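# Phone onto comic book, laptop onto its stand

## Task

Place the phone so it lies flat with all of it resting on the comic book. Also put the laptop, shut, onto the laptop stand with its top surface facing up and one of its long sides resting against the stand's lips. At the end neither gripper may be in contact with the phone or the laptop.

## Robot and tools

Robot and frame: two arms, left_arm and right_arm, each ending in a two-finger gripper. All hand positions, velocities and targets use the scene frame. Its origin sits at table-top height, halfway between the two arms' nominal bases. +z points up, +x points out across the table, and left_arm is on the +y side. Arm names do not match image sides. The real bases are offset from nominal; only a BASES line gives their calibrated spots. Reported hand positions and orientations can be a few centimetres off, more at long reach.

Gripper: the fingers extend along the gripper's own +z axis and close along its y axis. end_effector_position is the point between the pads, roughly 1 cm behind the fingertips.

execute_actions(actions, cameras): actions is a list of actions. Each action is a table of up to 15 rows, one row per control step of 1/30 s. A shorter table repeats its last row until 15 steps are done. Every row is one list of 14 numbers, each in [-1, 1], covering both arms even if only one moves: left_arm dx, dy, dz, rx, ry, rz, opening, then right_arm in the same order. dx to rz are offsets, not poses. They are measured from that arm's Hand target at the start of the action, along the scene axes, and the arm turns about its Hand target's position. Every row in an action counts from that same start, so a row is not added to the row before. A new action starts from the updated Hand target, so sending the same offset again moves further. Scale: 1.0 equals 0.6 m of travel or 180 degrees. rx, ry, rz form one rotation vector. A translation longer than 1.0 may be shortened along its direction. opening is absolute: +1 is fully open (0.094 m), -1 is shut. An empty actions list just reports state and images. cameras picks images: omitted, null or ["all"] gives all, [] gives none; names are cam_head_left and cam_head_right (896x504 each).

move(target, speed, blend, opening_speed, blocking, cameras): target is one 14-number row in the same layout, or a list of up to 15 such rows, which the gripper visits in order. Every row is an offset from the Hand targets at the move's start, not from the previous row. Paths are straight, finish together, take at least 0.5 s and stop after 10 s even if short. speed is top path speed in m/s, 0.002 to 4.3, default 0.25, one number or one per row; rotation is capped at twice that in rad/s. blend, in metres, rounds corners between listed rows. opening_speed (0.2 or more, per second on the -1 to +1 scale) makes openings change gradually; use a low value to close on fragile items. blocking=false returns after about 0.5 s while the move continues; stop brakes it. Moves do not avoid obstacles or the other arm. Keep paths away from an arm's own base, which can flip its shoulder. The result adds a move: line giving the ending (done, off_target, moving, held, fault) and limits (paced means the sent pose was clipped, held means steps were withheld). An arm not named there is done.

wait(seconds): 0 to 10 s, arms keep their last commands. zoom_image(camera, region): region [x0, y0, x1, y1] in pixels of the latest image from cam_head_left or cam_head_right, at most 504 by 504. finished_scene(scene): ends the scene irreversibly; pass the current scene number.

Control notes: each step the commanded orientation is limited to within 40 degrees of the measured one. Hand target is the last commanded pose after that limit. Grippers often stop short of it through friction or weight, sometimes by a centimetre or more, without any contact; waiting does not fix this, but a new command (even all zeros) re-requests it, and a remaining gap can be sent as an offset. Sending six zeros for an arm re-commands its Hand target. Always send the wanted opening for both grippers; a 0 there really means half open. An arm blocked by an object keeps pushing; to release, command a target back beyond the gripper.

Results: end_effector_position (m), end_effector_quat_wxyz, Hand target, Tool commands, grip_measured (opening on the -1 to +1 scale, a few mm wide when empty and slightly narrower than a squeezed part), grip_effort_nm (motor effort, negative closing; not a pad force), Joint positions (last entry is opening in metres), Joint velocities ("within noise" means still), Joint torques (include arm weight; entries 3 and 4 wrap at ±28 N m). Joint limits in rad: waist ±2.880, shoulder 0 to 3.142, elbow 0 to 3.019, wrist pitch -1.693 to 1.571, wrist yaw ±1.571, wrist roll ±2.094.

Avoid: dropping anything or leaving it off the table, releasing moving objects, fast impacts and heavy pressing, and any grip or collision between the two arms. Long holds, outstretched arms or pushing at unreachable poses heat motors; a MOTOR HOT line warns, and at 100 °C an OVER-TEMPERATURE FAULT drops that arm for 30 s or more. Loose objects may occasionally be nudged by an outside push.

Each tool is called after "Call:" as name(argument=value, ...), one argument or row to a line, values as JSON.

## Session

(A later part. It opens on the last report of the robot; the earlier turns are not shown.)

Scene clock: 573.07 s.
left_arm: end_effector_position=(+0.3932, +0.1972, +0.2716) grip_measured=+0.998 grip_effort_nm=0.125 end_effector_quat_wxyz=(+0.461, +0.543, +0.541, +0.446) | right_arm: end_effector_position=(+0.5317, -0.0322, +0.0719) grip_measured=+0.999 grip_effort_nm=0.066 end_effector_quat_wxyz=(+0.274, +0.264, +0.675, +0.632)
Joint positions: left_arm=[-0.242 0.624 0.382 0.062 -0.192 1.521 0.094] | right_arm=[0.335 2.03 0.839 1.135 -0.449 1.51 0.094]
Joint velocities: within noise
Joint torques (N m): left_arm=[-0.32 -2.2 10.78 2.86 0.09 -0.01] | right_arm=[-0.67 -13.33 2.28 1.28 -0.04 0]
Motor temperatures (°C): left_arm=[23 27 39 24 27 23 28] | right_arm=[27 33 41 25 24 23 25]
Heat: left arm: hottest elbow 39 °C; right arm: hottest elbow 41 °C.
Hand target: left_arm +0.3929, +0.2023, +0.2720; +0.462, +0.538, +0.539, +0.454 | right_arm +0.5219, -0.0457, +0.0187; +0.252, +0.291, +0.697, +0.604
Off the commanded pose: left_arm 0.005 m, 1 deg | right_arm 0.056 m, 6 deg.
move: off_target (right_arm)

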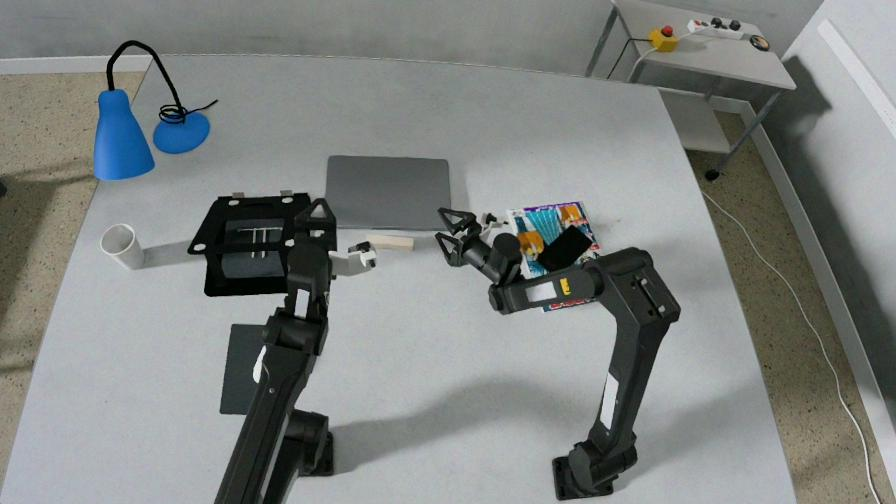

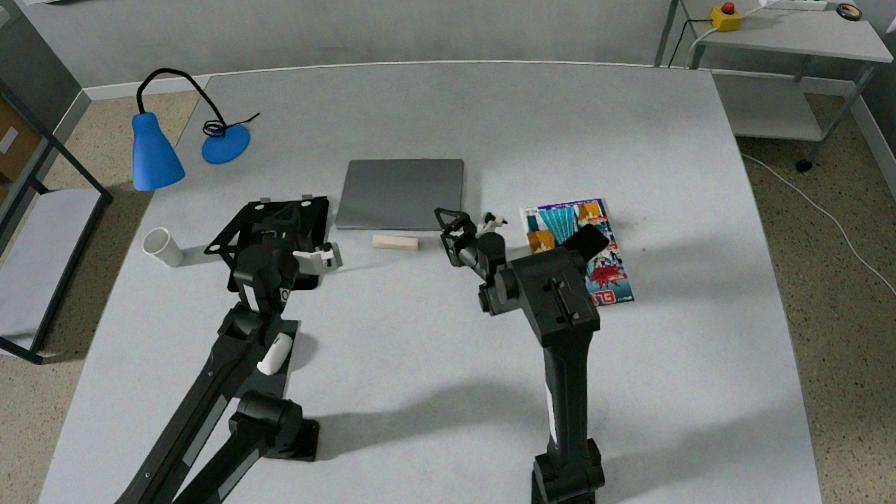

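Call:
move(
  target=[
    [0,0,0,0,0,0,1, -0.1,-0.1,0.06,0,0,0,1],
    [0.17,-0.075,-0.12,-0.352,0.352,0.405,-1, -0.2,-0.2,0.4,0,0,0,1],
  ],
  speed=[0.15,0.25],
)

Call:
move(
  target=[0,0,-0.31,0,0,0,-1, 0,0,0,0,0,0,1],
  speed=0.15,
)

Call:
zoom_image(
  camera="cam_head_left",
  region=[310, 140, 520, 280],
)

Call:
zoom_image(
  camera="cam_head_right",
  region=[310, 140, 520, 280],
)

Scene clock: 589.30 s.
left_arm: end_effector_position=(+0.4727, +0.1562, +0.1788) grip_measured=-0.979 grip_effort_nm=-0.930 end_effector_quat_wxyz=(-0.020, +0.005, +1.000, -0.005) | right_arm: end_effector_position=(+0.3937, -0.1610, +0.2390) grip_measured=+0.999 grip_effort_nm=0.056 end_effector_quat_wxyz=(+0.236, +0.299, +0.703, +0.600)
Joint positions: left_arm=[-0.215 1.564 1.339 -1.383 0.017 -0.175 0.001] | right_arm=[0.086 1.121 0.517 0.384 -0.691 1.458 0.094]
Joint velocities: within noise
Joint torques (N m): left_arm=[-0.03 -14.21 16.46 -0.2 0.08 -0.07] | right_arm=[-0.44 -9.17 10.41 1.14 -0.13 0.01]
Motor temperatures (°C): left_arm=[23 27 39 24 27 23 27] | right_arm=[27 33 38 25 24 23 25]
Heat: left arm: hottest elbow 39 °C; right arm: hottest elbow 38 °C.
Hand target: left_arm +0.4949, +0.1573, +0.2001; +0.004, -0.005, +1.000, -0.011 | right_arm +0.4019, -0.1657, +0.2587; +0.252, +0.291, +0.697, +0.604
Off the commanded pose: left_arm 0.031 m, 3 deg | right_arm 0.022 m, 2 deg.
move: off_target (left_arm, right_arm); target 2's new opening was sent with left_arm's hand 0.031 m and 3 deg from that target

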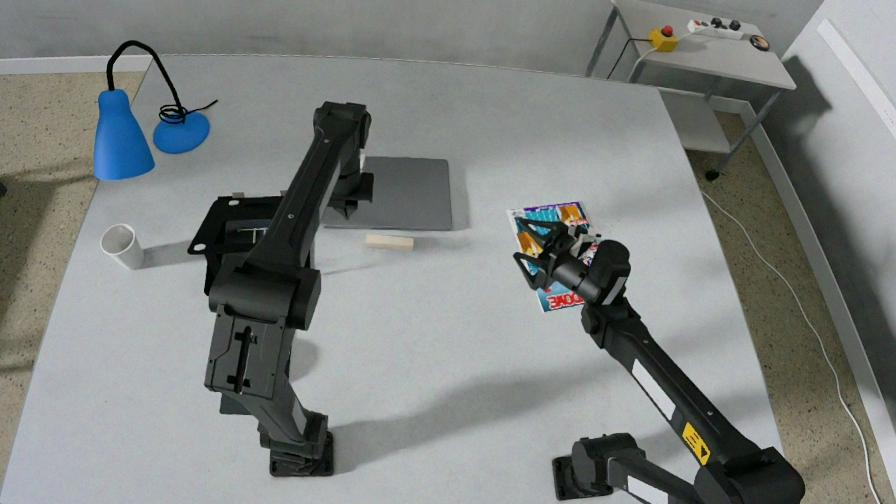

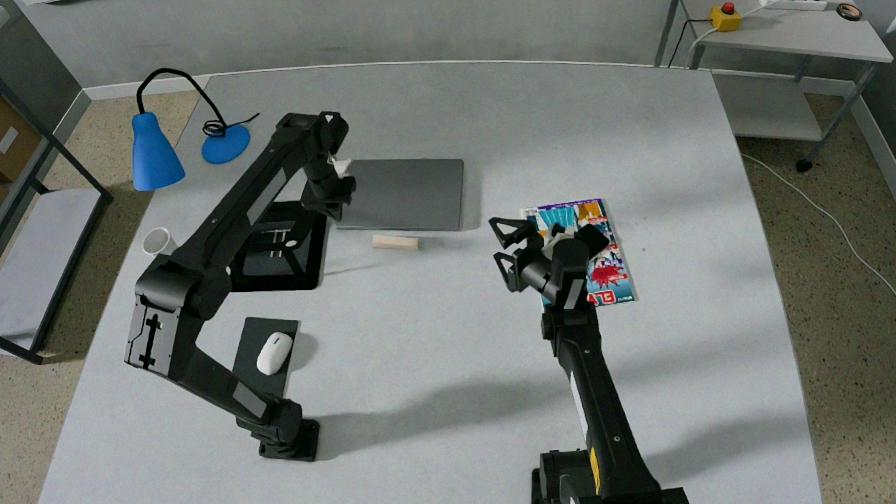

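Scene clock: 591.20 s.
left_arm: end_effector_position=(+0.4936, +0.1524, +0.0174) grip_measured=-0.981 grip_effort_nm=-0.989 end_effector_quat_wxyz=(+0.002, +0.005, +1.000, -0.009) | right_arm: end_effector_position=(+0.3937, -0.1610, +0.2390) grip_measured=+0.999 grip_effort_nm=0.061 end_effector_quat_wxyz=(+0.236, +0.299, +0.703, +0.600)
Joint positions: left_arm=[-0.214 1.766 1.134 -0.932 0.017 -0.176 0.001] | right_arm=[0.086 1.121 0.517 0.384 -0.691 1.458 0.094]
Joint velocities: within noise
Joint torques (N m): left_arm=[-1.26 -16.03 7.97 0.92 0.06 -0.07] | right_arm=[-0.44 -9.29 10.44 1.16 -0.13 0.01]
Motor temperatures (°C): left_arm=[23 27 39 24 27 23 28] | right_arm=[27 33 38 25 24 23 25]
Heat: left arm: hottest elbow 39 °C; right arm: hottest elbow 38 °C.
Hand target: left_arm +0.4949, +0.1574, +0.0139; +0.004, -0.005, +1.000, -0.011 | right_arm +0.4019, -0.1657, +0.2587; +0.252, +0.291, +0.697, +0.604
Off the commanded pose: left_arm 0.006 m, 1 deg | right_arm 0.022 m, 2 deg.
move: off_target (right_arm)

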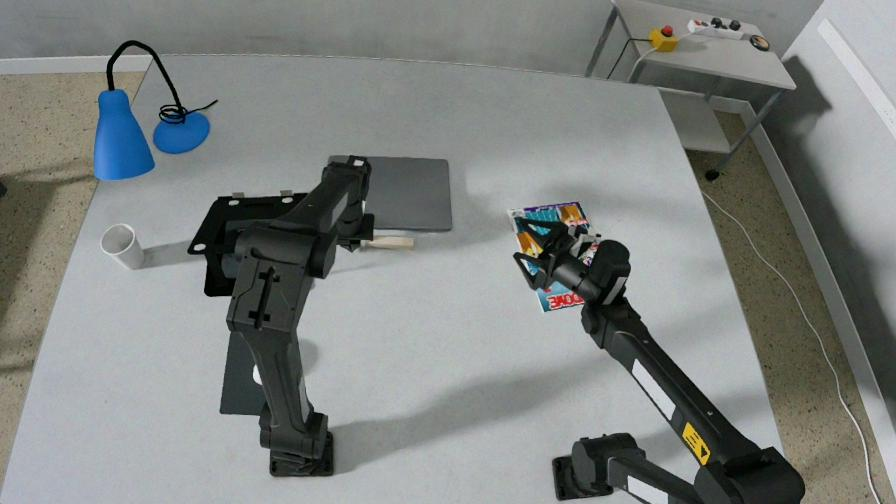

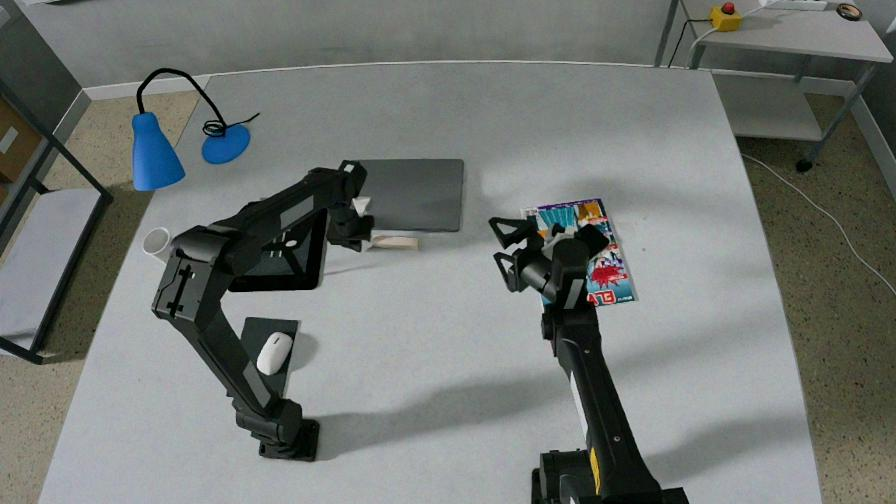

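Scaled by 2.400.

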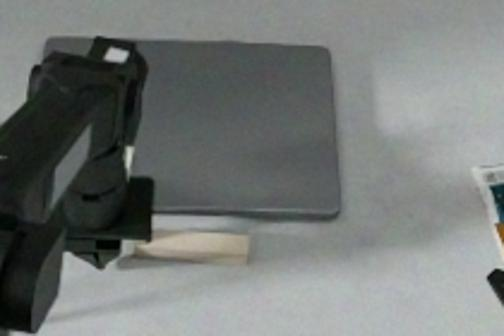

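Scaled by 2.400.

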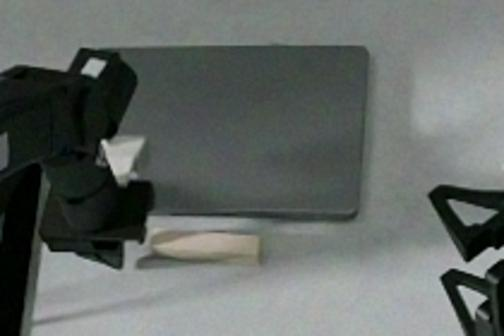

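Call:
move(
  target=[
    [0.03,0,-0.01,0,0,0,-1, 0,0,0,0,0,0,1],
    [0.02,-0.3,-0.01,0,0,0,-1, 0,0,0,0,0,0,1],
  ],
  speed=[0.1,0.12],
)

Call:
zoom_image(
  camera="cam_head_left",
  region=[310, 140, 520, 280],
)

Call:
zoom_image(
  camera="cam_head_right",
  region=[310, 140, 520, 280],
)

Scene clock: 598.63 s.
left_arm: end_effector_position=(+0.4974, -0.0082, +0.0128) grip_measured=-0.981 grip_effort_nm=-0.994 end_effector_quat_wxyz=(+0.004, -0.008, +1.000, -0.010) | right_arm: end_effector_position=(+0.3937, -0.1610, +0.2390) grip_measured=+0.999 grip_effort_nm=0.061 end_effector_quat_wxyz=(+0.236, +0.299, +0.703, +0.600)
Joint positions: left_arm=[-0.517 1.894 1.314 -0.975 0.014 -0.505 0.001] | right_arm=[0.086 1.121 0.517 0.384 -0.691 1.458 0.094]
Joint velocities: within noise
Joint torques (N m): left_arm=[-2.84 -16.79 13.09 0.21 -0.09 0] | right_arm=[-0.44 -9.23 10.44 1.14 -0.13 0.01]
Motor temperatures (°C): left_arm=[23 27 39 24 27 23 28] | right_arm=[26 33 38 25 24 23 25]
Heat: left arm: hottest elbow 39 °C; right arm: hottest elbow 38 °C.
Hand target: left_arm +0.5069, -0.0227, +0.0080; +0.004, -0.005, +1.000, -0.011 | right_arm +0.4019, -0.1657, +0.2587; +0.252, +0.291, +0.697, +0.604
Off the commanded pose: left_arm 0.018 m, 0 deg | right_arm 0.022 m, 2 deg.
move: off_target (left_arm, right_arm)

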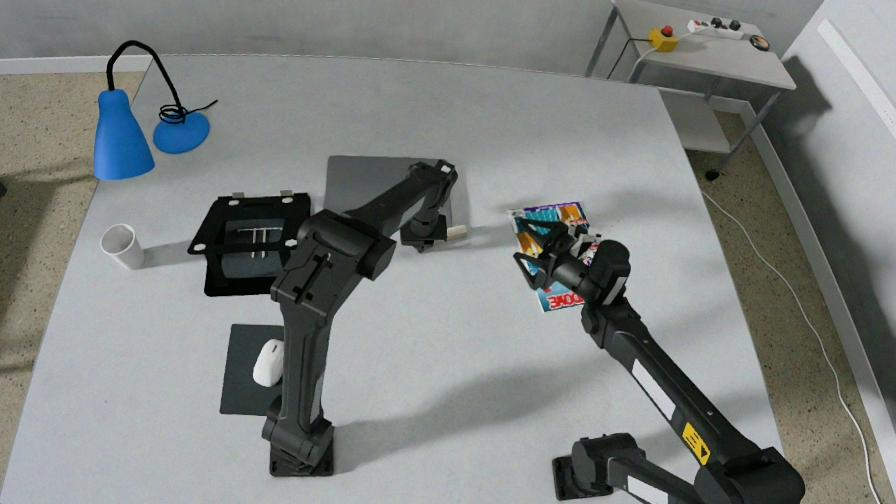

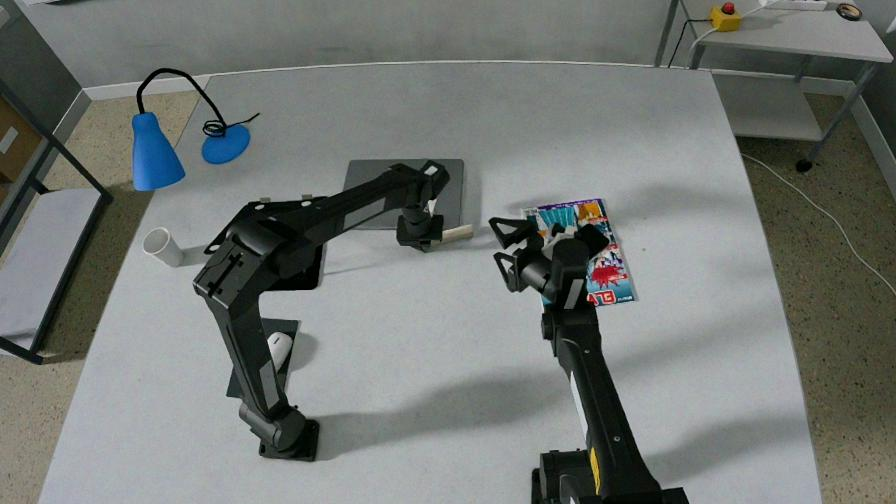

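Scaled by 2.400.

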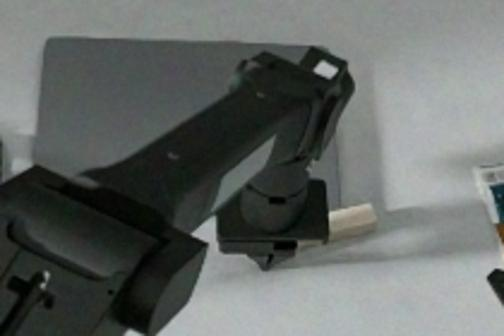

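Scaled by 2.400.

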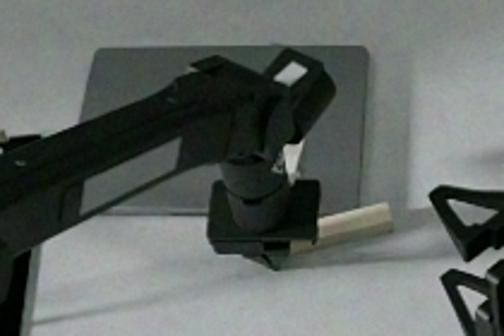

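Call:
move(
  target=[
    [-0.08,0.02,0.02,0,0,0,-1, 0,0,0,0,0,0,1],
    [-0.27,0.27,0.4,0.352,-0.352,-0.405,1, 0,0,0,0,0,0,1],
  ],
  speed=[0.15,0.3],
)

Call:
zoom_image(
  camera="cam_head_left",
  region=[310, 140, 520, 280],
)

Call:
zoom_image(
  camera="cam_head_right",
  region=[320, 140, 500, 260],
)

Scene clock: 608.07 s.
left_arm: end_effector_position=(+0.3445, +0.1342, +0.2466) grip_measured=+0.997 grip_effort_nm=0.125 end_effector_quat_wxyz=(+0.459, +0.546, +0.540, +0.448) | right_arm: end_effector_position=(+0.3937, -0.1610, +0.2390) grip_measured=+0.999 grip_effort_nm=0.061 end_effector_quat_wxyz=(+0.236, +0.299, +0.703, +0.600)
Joint positions: left_arm=[-0.657 0.56 0.306 0.037 -0.6 1.441 0.094] | right_arm=[0.086 1.121 0.517 0.384 -0.691 1.458 0.094]
Joint velocities: within noise
Joint torques (N m): left_arm=[-0.91 -2.96 10.8 2.48 0.01 0.05] | right_arm=[-0.32 -9.29 10.45 1.13 -0.12 0.02]
Motor temperatures (°C): left_arm=[23 27 38 24 27 23 28] | right_arm=[26 33 38 25 24 23 25]
Heat: left arm: hottest elbow 38 °C; right arm: hottest elbow 38 °C.
Hand target: left_arm +0.3449, +0.1394, +0.2480; +0.462, +0.538, +0.539, +0.454 | right_arm +0.4019, -0.1657, +0.2587; +0.252, +0.291, +0.697, +0.604
Off the commanded pose: left_arm 0.005 m, 1 deg | right_arm 0.022 m, 2 deg.
move: off_target (right_arm)

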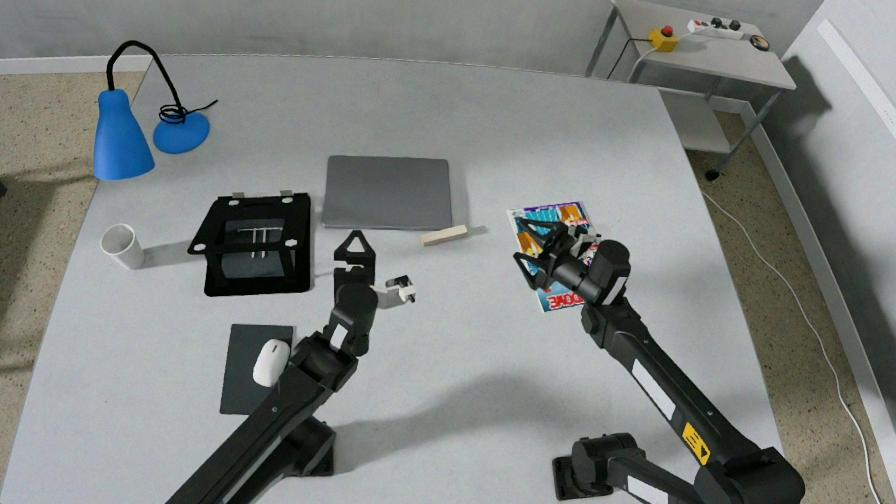

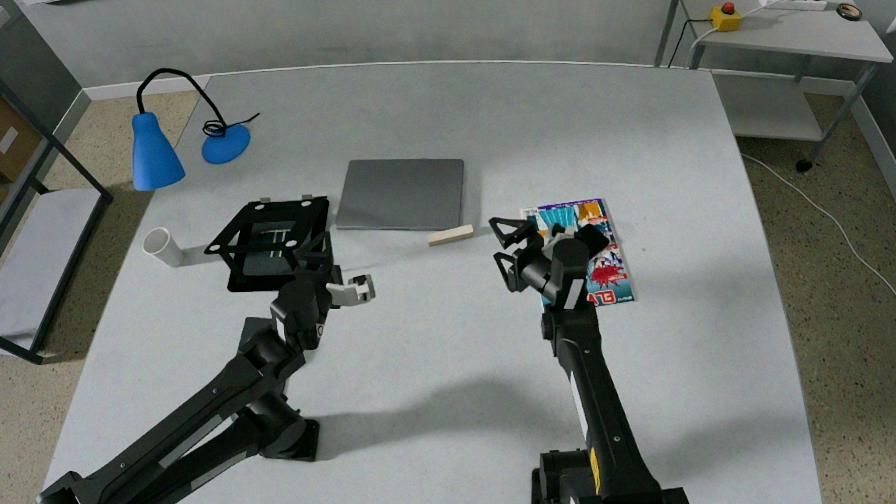

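Scaled by 2.400.

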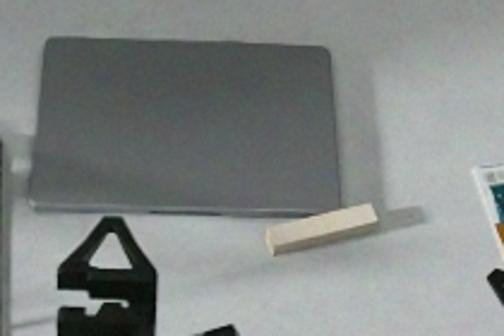

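Scaled by 2.800.

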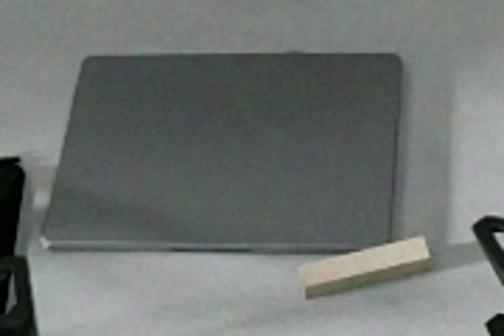

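Call:
move(
  target=[
    [0.242,-0.142,-0.18,0,0.0667,0,1, 0,0,0,0,0,0,1],
    [0.242,-0.142,-0.30,0,0.0667,0,1, 0,0,0,0,0,0,1],
  ],
  speed=[0.25,0.12],
)

Call:
zoom_image(
  camera="cam_head_left",
  region=[310, 140, 520, 280],
)

Call:
zoom_image(
  camera="cam_head_right",
  region=[320, 140, 500, 260],
)

Scene clock: 624.27 s.
left_arm: end_effector_position=(+0.4757, +0.0552, +0.0576) grip_measured=+0.998 grip_effort_nm=0.125 end_effector_quat_wxyz=(+0.388, +0.599, +0.582, +0.390) | right_arm: end_effector_position=(+0.3937, -0.1610, +0.2390) grip_measured=+0.999 grip_effort_nm=0.061 end_effector_quat_wxyz=(+0.236, +0.299, +0.703, +0.600)
Joint positions: left_arm=[-0.602 1.632 0.502 0.661 -0.511 1.345 0.094] | right_arm=[0.086 1.121 0.517 0.384 -0.691 1.458 0.094]
Joint velocities: within noise
Joint torques (N m): left_arm=[-0.26 -11.87 8.76 2.61 -0.05 -0.11] | right_arm=[-0.44 -9.23 10.43 1.16 -0.12 0.02]
Motor temperatures (°C): left_arm=[23 27 37 24 27 23 28] | right_arm=[26 32 38 25 24 23 25]
Heat: left arm: hottest elbow 37 °C; right arm: hottest elbow 38 °C.
Hand target: left_arm +0.4900, +0.0542, +0.0679; +0.403, +0.582, +0.585, +0.395 | right_arm +0.4019, -0.1657, +0.2587; +0.252, +0.291, +0.697, +0.604
Off the commanded pose: left_arm 0.018 m, 3 deg | right_arm 0.022 m, 2 deg.
move: off_target (left_arm, right_arm)

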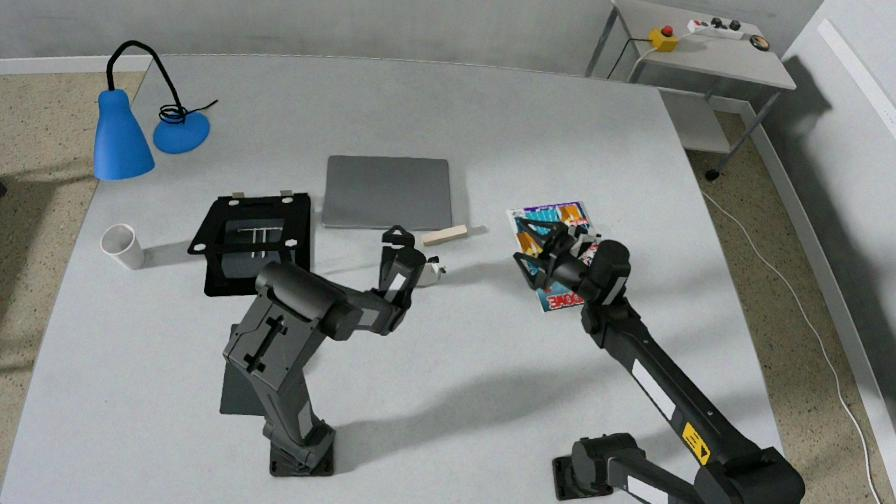

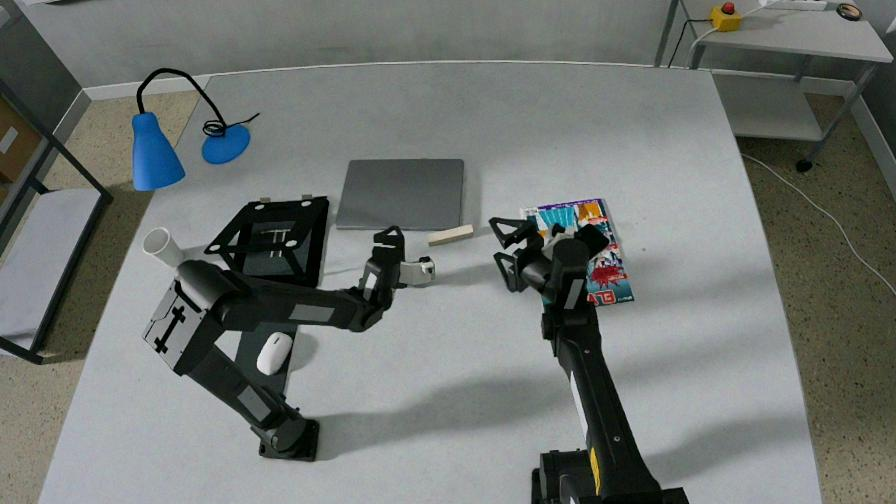

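Scaled by 2.400.

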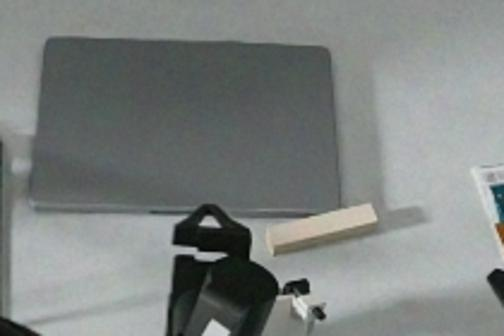

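Scaled by 2.800.

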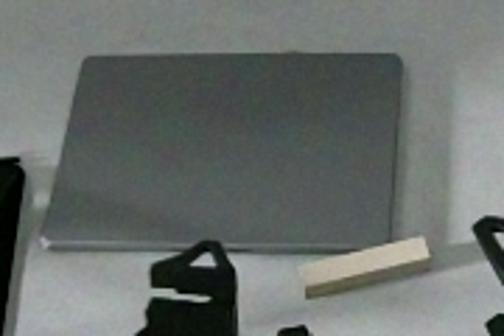

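Call:
move(
  target=[
    [0.0,0.065,0.0,0,0,0,1, 0,0,0,0,0,0,1],
    [0.12,0.07,-0.005,0,0,0,1, 0,0,0,0,0,0,1],
  ],
  speed=[0.12,0.08],
)

Call:
zoom_image(
  camera="cam_head_left",
  region=[310, 140, 520, 280],
)

Call:
zoom_image(
  camera="cam_head_right",
  region=[320, 140, 500, 260],
)

Scene clock: 633.33 s.
left_arm: end_effector_position=(+0.5419, +0.0968, +0.0555) grip_measured=+0.998 grip_effort_nm=0.129 end_effector_quat_wxyz=(+0.397, +0.590, +0.587, +0.388) | right_arm: end_effector_position=(+0.3937, -0.1610, +0.2390) grip_measured=+0.999 grip_effort_nm=0.061 end_effector_quat_wxyz=(+0.236, +0.299, +0.703, +0.600)
Joint positions: left_arm=[-0.414 1.72 0.604 0.697 -0.341 1.413 0.094] | right_arm=[0.086 1.121 0.517 0.384 -0.691 1.458 0.094]
Joint velocities: within noise
Joint torques (N m): left_arm=[-1.08 -12.92 10.69 1.58 0.02 0.01] | right_arm=[-0.44 -9.23 10.41 1.14 -0.12 0.02]
Motor temperatures (°C): left_arm=[23 27 36 24 27 23 28] | right_arm=[26 32 39 25 24 23 25]
Heat: left arm: hottest elbow 36 °C; right arm: hottest elbow 39 °C.
Hand target: left_arm +0.5619, +0.0961, +0.0648; +0.403, +0.582, +0.585, +0.395 | right_arm +0.4019, -0.1657, +0.2587; +0.252, +0.291, +0.697, +0.604
Off the commanded pose: left_arm 0.022 m, 1 deg | right_arm 0.022 m, 2 deg.
move: off_target (left_arm, right_arm)

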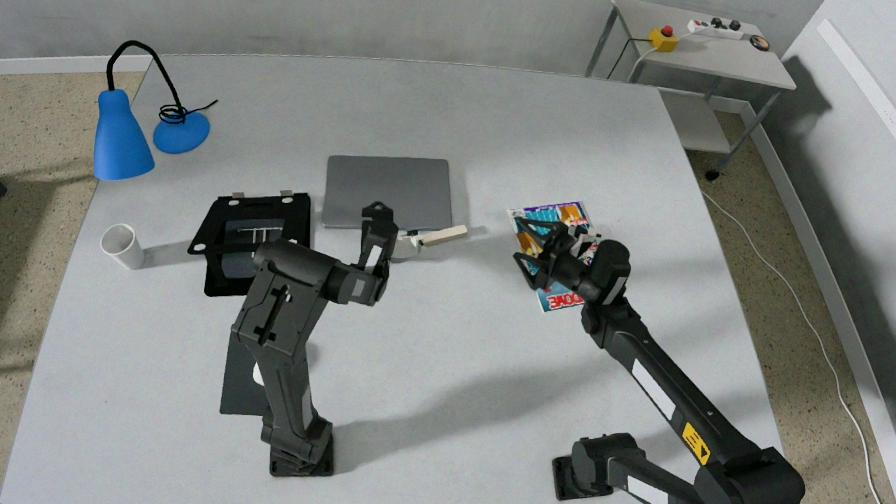

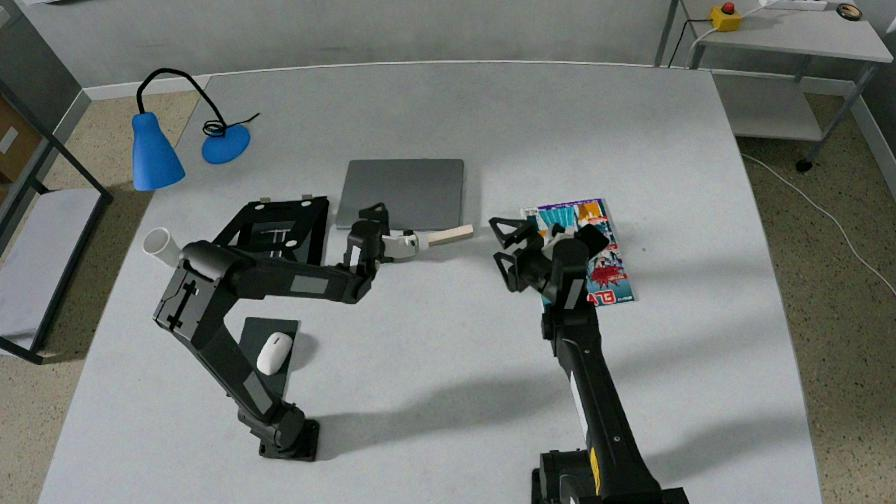

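Scaled by 2.400.

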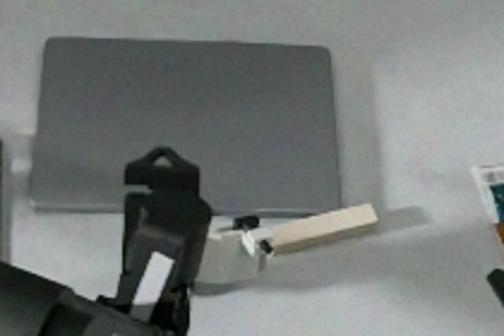

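Scaled by 2.800.

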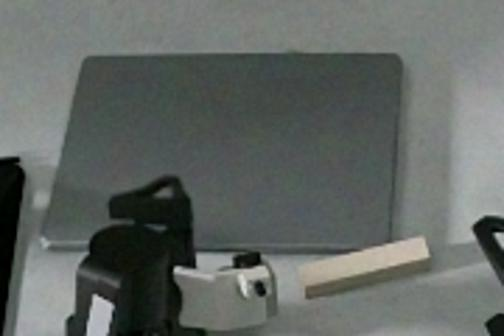

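Call:
move(
  target=[0.02,0,0.0,0,0,0,-0.5, 0,0,0,0,0,0,1],
  speed=0.05,
  opening_speed=0.4,
)

Call:
zoom_image(
  camera="cam_head_left",
  region=[310, 140, 520, 280],
)

Call:
zoom_image(
  camera="cam_head_right",
  region=[320, 140, 500, 260],
)

Scene clock: 648.27 s.
left_arm: end_effector_position=(+0.5495, +0.0966, +0.0391) grip_measured=-0.497 grip_effort_nm=-0.110 end_effector_quat_wxyz=(+0.381, +0.603, +0.591, +0.378) | right_arm: end_effector_position=(+0.3937, -0.1610, +0.2390) grip_measured=+0.999 grip_effort_nm=0.061 end_effector_quat_wxyz=(+0.236, +0.299, +0.703, +0.600)
Joint positions: left_arm=[-0.404 1.759 0.635 0.661 -0.325 1.418 0.024] | right_arm=[0.086 1.121 0.517 0.384 -0.691 1.458 0.094]
Joint velocities: within noise
Joint torques (N m): left_arm=[-0.67 -14.68 10.13 2.13 -0.25 0.05] | right_arm=[-0.5 -9.29 10.41 1.14 -0.13 0.02]
Motor temperatures (°C): left_arm=[23 27 36 24 27 23 27] | right_arm=[26 32 39 25 24 23 25]
Heat: left arm: hottest elbow 36 °C; right arm: hottest elbow 39 °C.
Hand target: left_arm +0.5741, +0.0961, +0.0652; +0.404, +0.582, +0.585, +0.395 | right_arm +0.4019, -0.1657, +0.2587; +0.252, +0.291, +0.697, +0.604
Off the commanded pose: left_arm 0.035 m, 4 deg | right_arm 0.022 m, 2 deg.
move: off_target (left_arm, right_arm)

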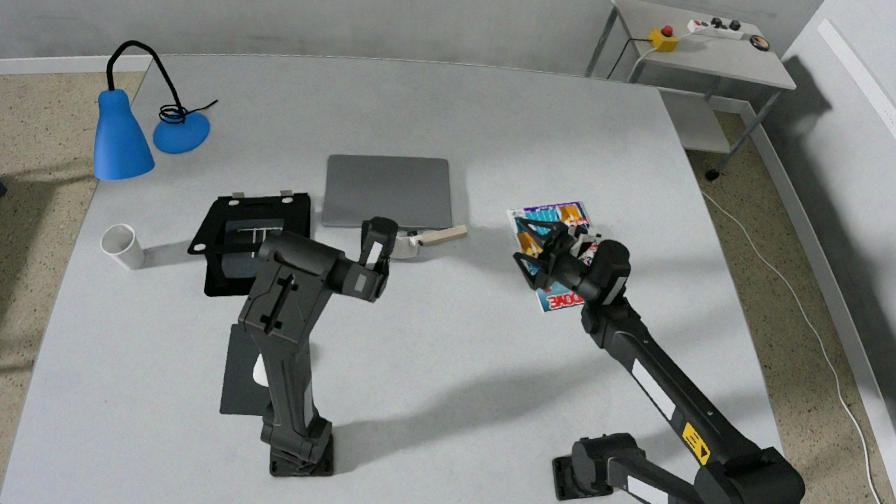

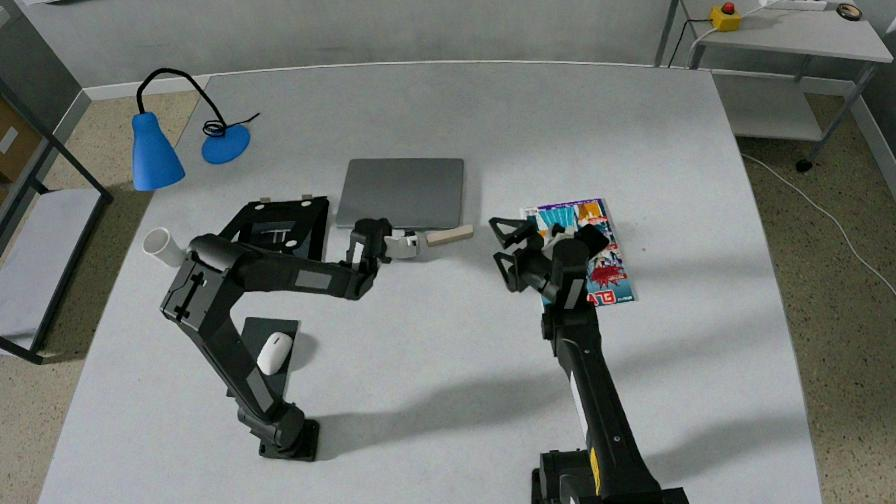

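Scaled by 2.400.

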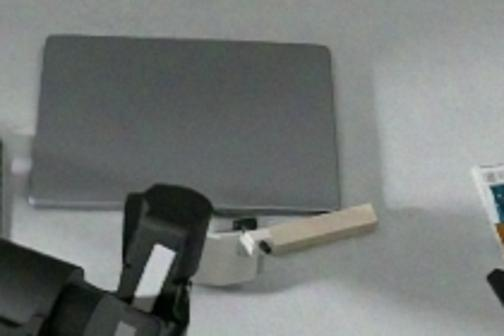

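Scaled by 2.800.

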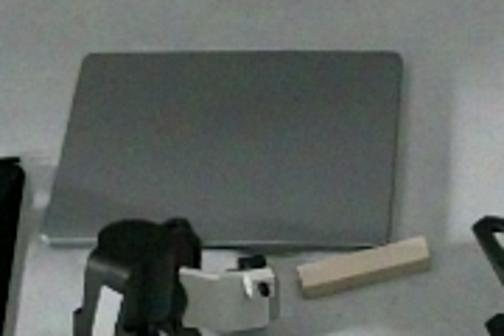

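Call:
zoom_image(
  camera="cam_head_left",
  region=[340, 190, 440, 270],
)

Call:
zoom_image(
  camera="cam_head_right",
  region=[330, 190, 430, 270],
)

Scaled by 5.040.

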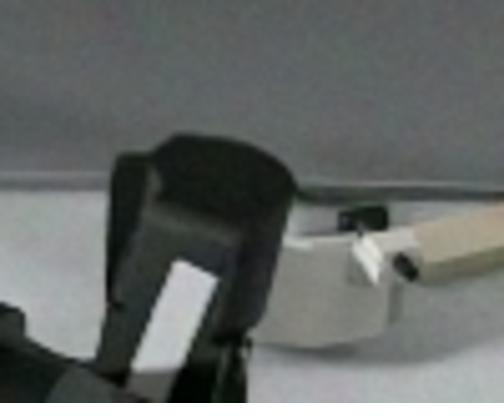

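Scaled by 5.040.

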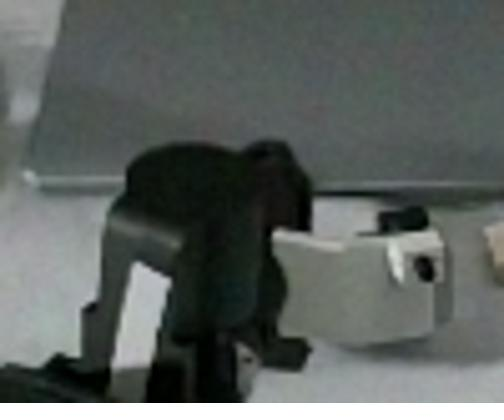

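Call:
move(
  target=[0,0,0.0,0,0,0,-0.75, 0,0,0,0,0,0,1],
  speed=0.05,
  opening_speed=0.25,
)

Call:
zoom_image(
  camera="cam_head_left",
  region=[310, 140, 520, 280],
)

Scene clock: 665.47 s.
left_arm: end_effector_position=(+0.5510, +0.0964, +0.0404) grip_measured=-0.747 grip_effort_nm=-0.090 end_effector_quat_wxyz=(+0.382, +0.602, +0.590, +0.379) | right_arm: end_effector_position=(+0.3937, -0.1610, +0.2390) grip_measured=+0.999 grip_effort_nm=0.061 end_effector_quat_wxyz=(+0.236, +0.299, +0.703, +0.600)
Joint positions: left_arm=[-0.404 1.759 0.638 0.661 -0.326 1.418 0.012] | right_arm=[0.086 1.121 0.517 0.384 -0.691 1.458 0.094]
Joint velocities: within noise
Joint torques (N m): left_arm=[-0.15 -15.79 10.36 2.48 -0.22 0.02] | right_arm=[-0.5 -9.29 10.44 1.14 -0.12 0.02]
Motor temperatures (°C): left_arm=[23 27 37 24 27 23 27] | right_arm=[26 32 40 25 24 23 25]
Heat: left arm: hottest elbow 37 °C; right arm: hottest elbow 40 °C.
Hand target: left_arm +0.5740, +0.0962, +0.0650; +0.404, +0.582, +0.585, +0.395 | right_arm +0.4019, -0.1657, +0.2587; +0.252, +0.291, +0.697, +0.604
Off the commanded pose: left_arm 0.034 m, 4 deg | right_arm 0.022 m, 2 deg.
move: off_target (left_arm, right_arm)

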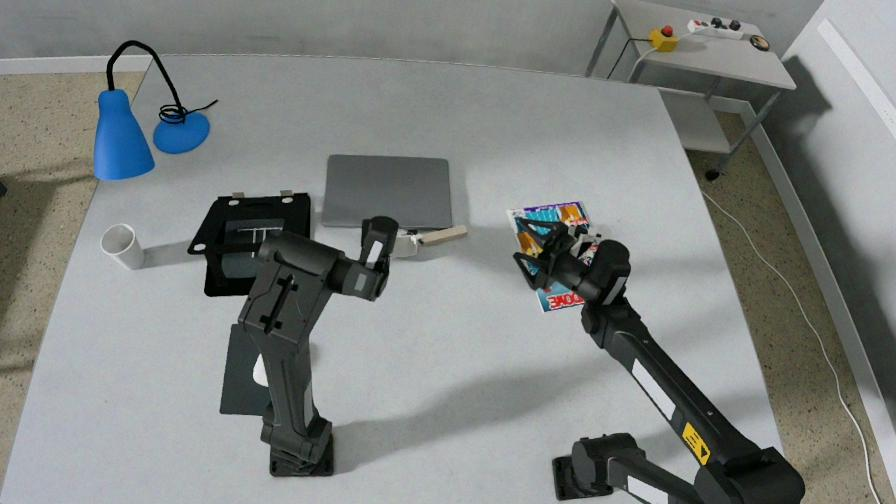

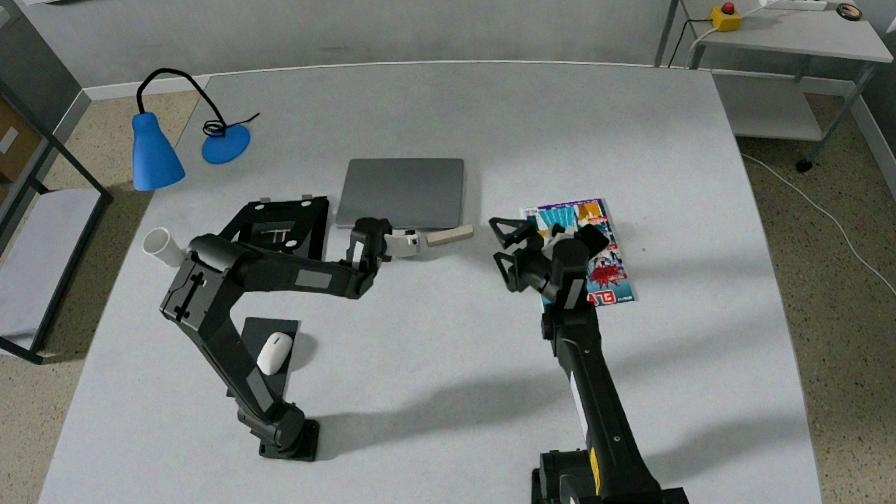

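Scaled by 2.400.

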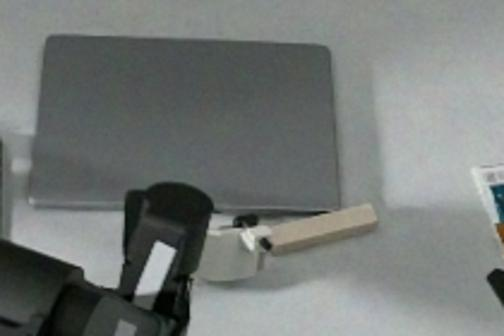

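Call:
move(
  target=[0,0,0.0,0,0,0,-0.97, 0,0,0,0,0,0,1],
  speed=0.05,
  opening_speed=0.25,
  cameras=[],
)

Scene clock: 668.37 s.
left_arm: end_effector_position=(+0.5511, +0.0965, +0.0404) grip_measured=-0.961 grip_effort_nm=-0.398 end_effector_quat_wxyz=(+0.382, +0.602, +0.590, +0.379) | right_arm: end_effector_position=(+0.3937, -0.1610, +0.2390) grip_measured=+0.999 grip_effort_nm=0.061 end_effector_quat_wxyz=(+0.236, +0.299, +0.703, +0.600)
Joint positions: left_arm=[-0.404 1.759 0.638 0.661 -0.326 1.418 0.002] | right_arm=[0.086 1.121 0.517 0.384 -0.691 1.458 0.094]
Joint velocities: within noise
Joint torques (N m): left_arm=[-0.67 -14.97 10.14 2.4 -0.19 0.03] | right_arm=[-0.38 -9.29 10.45 1.14 -0.13 0.02]
Motor temperatures (°C): left_arm=[23 27 37 24 27 23 27] | right_arm=[26 32 40 25 24 23 25]
Heat: left arm: hottest elbow 37 °C; right arm: hottest elbow 40 °C.
Hand target: left_arm +0.5740, +0.0962, +0.0650; +0.403, +0.582, +0.585, +0.395 | right_arm +0.4019, -0.1657, +0.2587; +0.252, +0.291, +0.697, +0.604
Off the commanded pose: left_arm 0.034 m, 4 deg | right_arm 0.022 m, 2 deg.
move: off_target (left_arm, right_arm)
No camera images: "cameras" was empty.

Call:
move(
  target=[
    [-0.07,0,0.0,0,0,0,-0.97, 0,0,0,0,0,0,1],
    [-0.07,0,0.0,0,0,0,1, 0,0,0,0,0,0,1],
    [0.06,0,0.0,0,0,0,1, 0,0,0,0,0,0,1],
  ],
  speed=0.08,
)

Call:
zoom_image(
  camera="cam_head_left",
  region=[310, 140, 520, 280],
)

Call:
zoom_image(
  camera="cam_head_right",
  region=[320, 140, 500, 260],
)

Scene clock: 676.23 s.
left_arm: end_effector_position=(+0.5791, +0.0948, +0.0558) grip_measured=+0.998 grip_effort_nm=0.115 end_effector_quat_wxyz=(+0.396, +0.593, +0.586, +0.385) | right_arm: end_effector_position=(+0.3937, -0.1610, +0.2390) grip_measured=+0.999 grip_effort_nm=0.061 end_effector_quat_wxyz=(+0.236, +0.299, +0.703, +0.600)
Joint positions: left_arm=[-0.383 1.773 0.705 0.647 -0.306 1.429 0.094] | right_arm=[0.086 1.121 0.517 0.384 -0.691 1.458 0.094]
Joint velocities: within noise
Joint torques (N m): left_arm=[0.03 -12.81 13.45 1.35 0.12 0.02] | right_arm=[-0.44 -9.29 10.44 1.16 -0.12 0.02]
Motor temperatures (°C): left_arm=[23 27 37 24 27 23 27] | right_arm=[26 32 40 25 24 23 25]
Heat: left arm: hottest elbow 37 °C; right arm: hottest elbow 40 °C.
Hand target: left_arm +0.6101, +0.0962, +0.0651; +0.404, +0.582, +0.585, +0.395 | right_arm +0.4019, -0.1657, +0.2587; +0.252, +0.291, +0.697, +0.604
Off the commanded pose: left_arm 0.032 m, 2 deg | right_arm 0.022 m, 2 deg.
move: off_target (left_arm, right_arm); target 2's new opening was sent with left_arm's hand 0.015 m and 2 deg from that target

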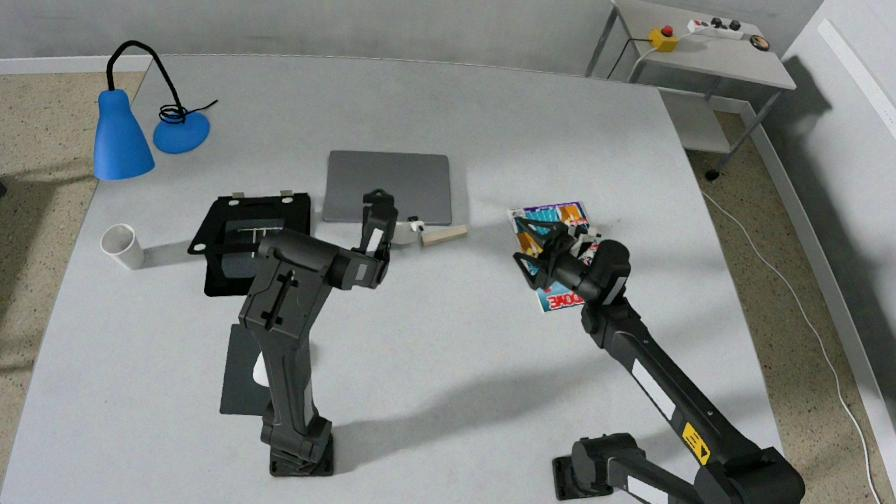

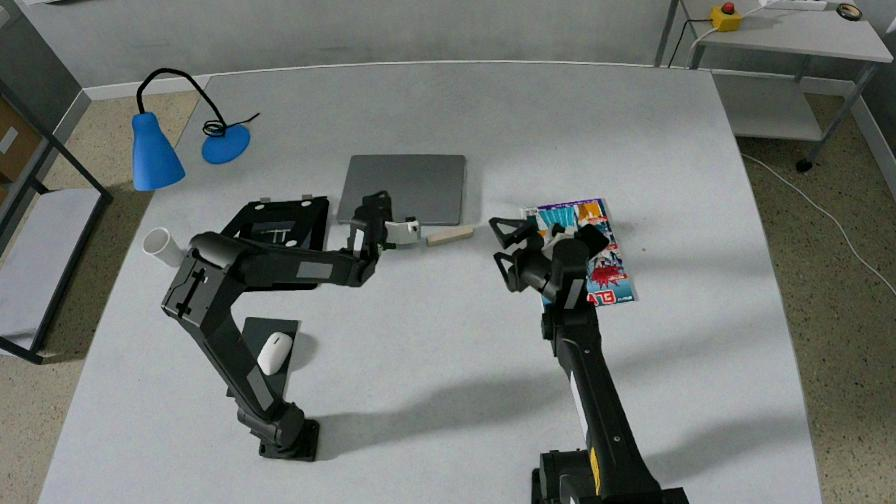

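Scaled by 2.400.

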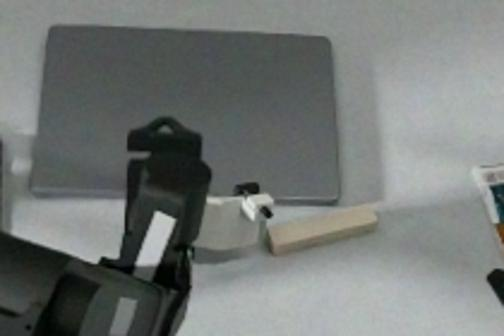

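Scaled by 2.800.

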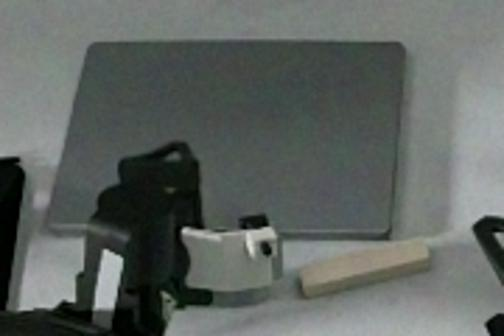

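Call:
move(
  target=[
    [-0.07,0,0.0,0,0,0,1, 0,0,0,0,0,0,1],
    [-0.07,0,-0.05,0,0,0,1, 0,0,0,0,0,0,1],
    [0.07,0,-0.05,0,0,0,1, 0,0,0,0,0,0,1],
  ],
  speed=0.08,
)

Call:
zoom_image(
  camera="cam_head_left",
  region=[310, 140, 520, 280],
)

Call:
zoom_image(
  camera="cam_head_right",
  region=[320, 140, 500, 260],
)

Scene clock: 689.10 s.
left_arm: end_effector_position=(+0.6321, +0.0894, +0.0561) grip_measured=+0.998 grip_effort_nm=0.115 end_effector_quat_wxyz=(+0.419, +0.577, +0.576, +0.399) | right_arm: end_effector_position=(+0.3937, -0.1610, +0.2390) grip_measured=+0.999 grip_effort_nm=0.061 end_effector_quat_wxyz=(+0.236, +0.299, +0.703, +0.600)
Joint positions: left_arm=[-0.355 1.886 0.837 0.697 -0.283 1.445 0.094] | right_arm=[0.086 1.121 0.517 0.384 -0.691 1.458 0.094]
Joint velocities: within noise
Joint torques (N m): left_arm=[-0.21 -11.63 12.03 0.9 0.22 -0.02] | right_arm=[-0.38 -9.35 10.45 1.14 -0.12 0.01]
Motor temperatures (°C): left_arm=[23 27 36 24 27 23 27] | right_arm=[26 32 40 25 24 23 25]
Heat: left arm: hottest elbow 36 °C; right arm: hottest elbow 40 °C.
Hand target: left_arm +0.6520, +0.0960, +0.0351; +0.404, +0.582, +0.585, +0.395 | right_arm +0.4019, -0.1657, +0.2587; +0.252, +0.291, +0.697, +0.604
Off the commanded pose: left_arm 0.030 m, 2 deg | right_arm 0.022 m, 2 deg.
move: off_target (left_arm, right_arm)

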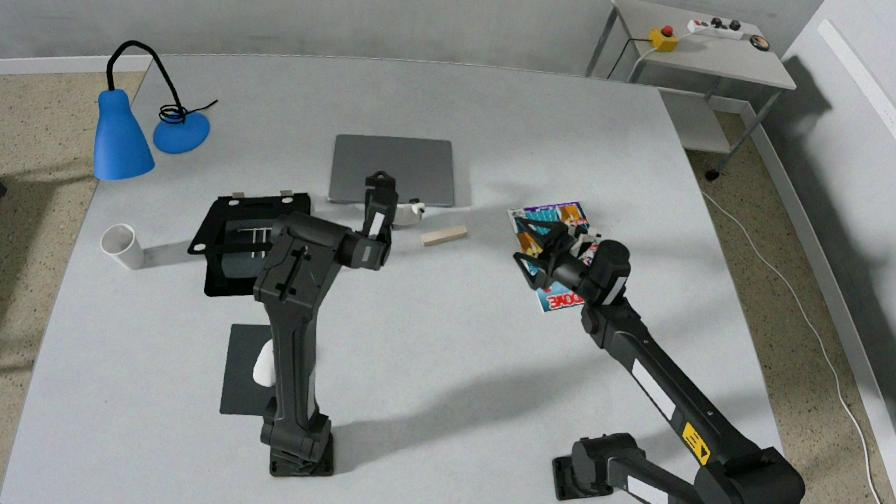

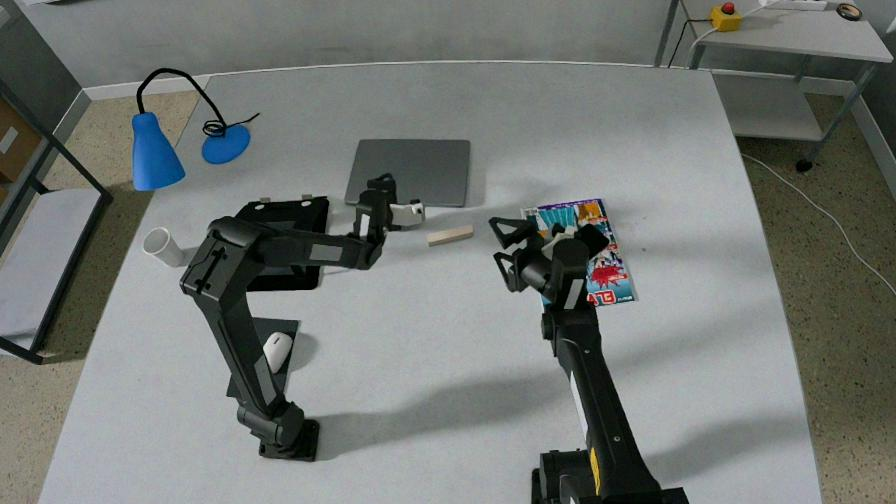

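Scaled by 2.400.

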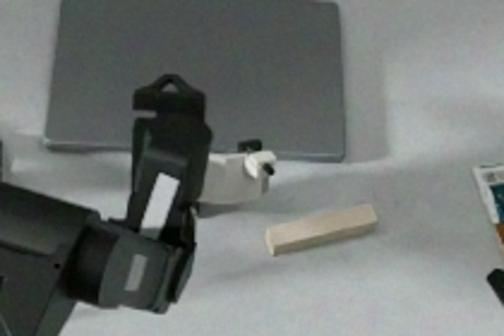

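Scaled by 2.800.

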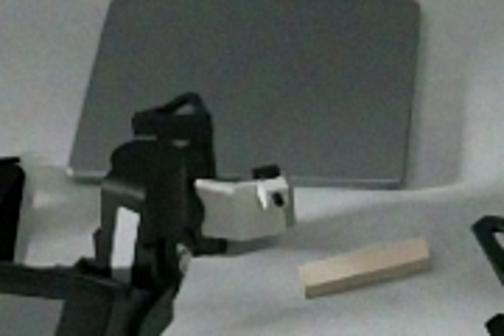

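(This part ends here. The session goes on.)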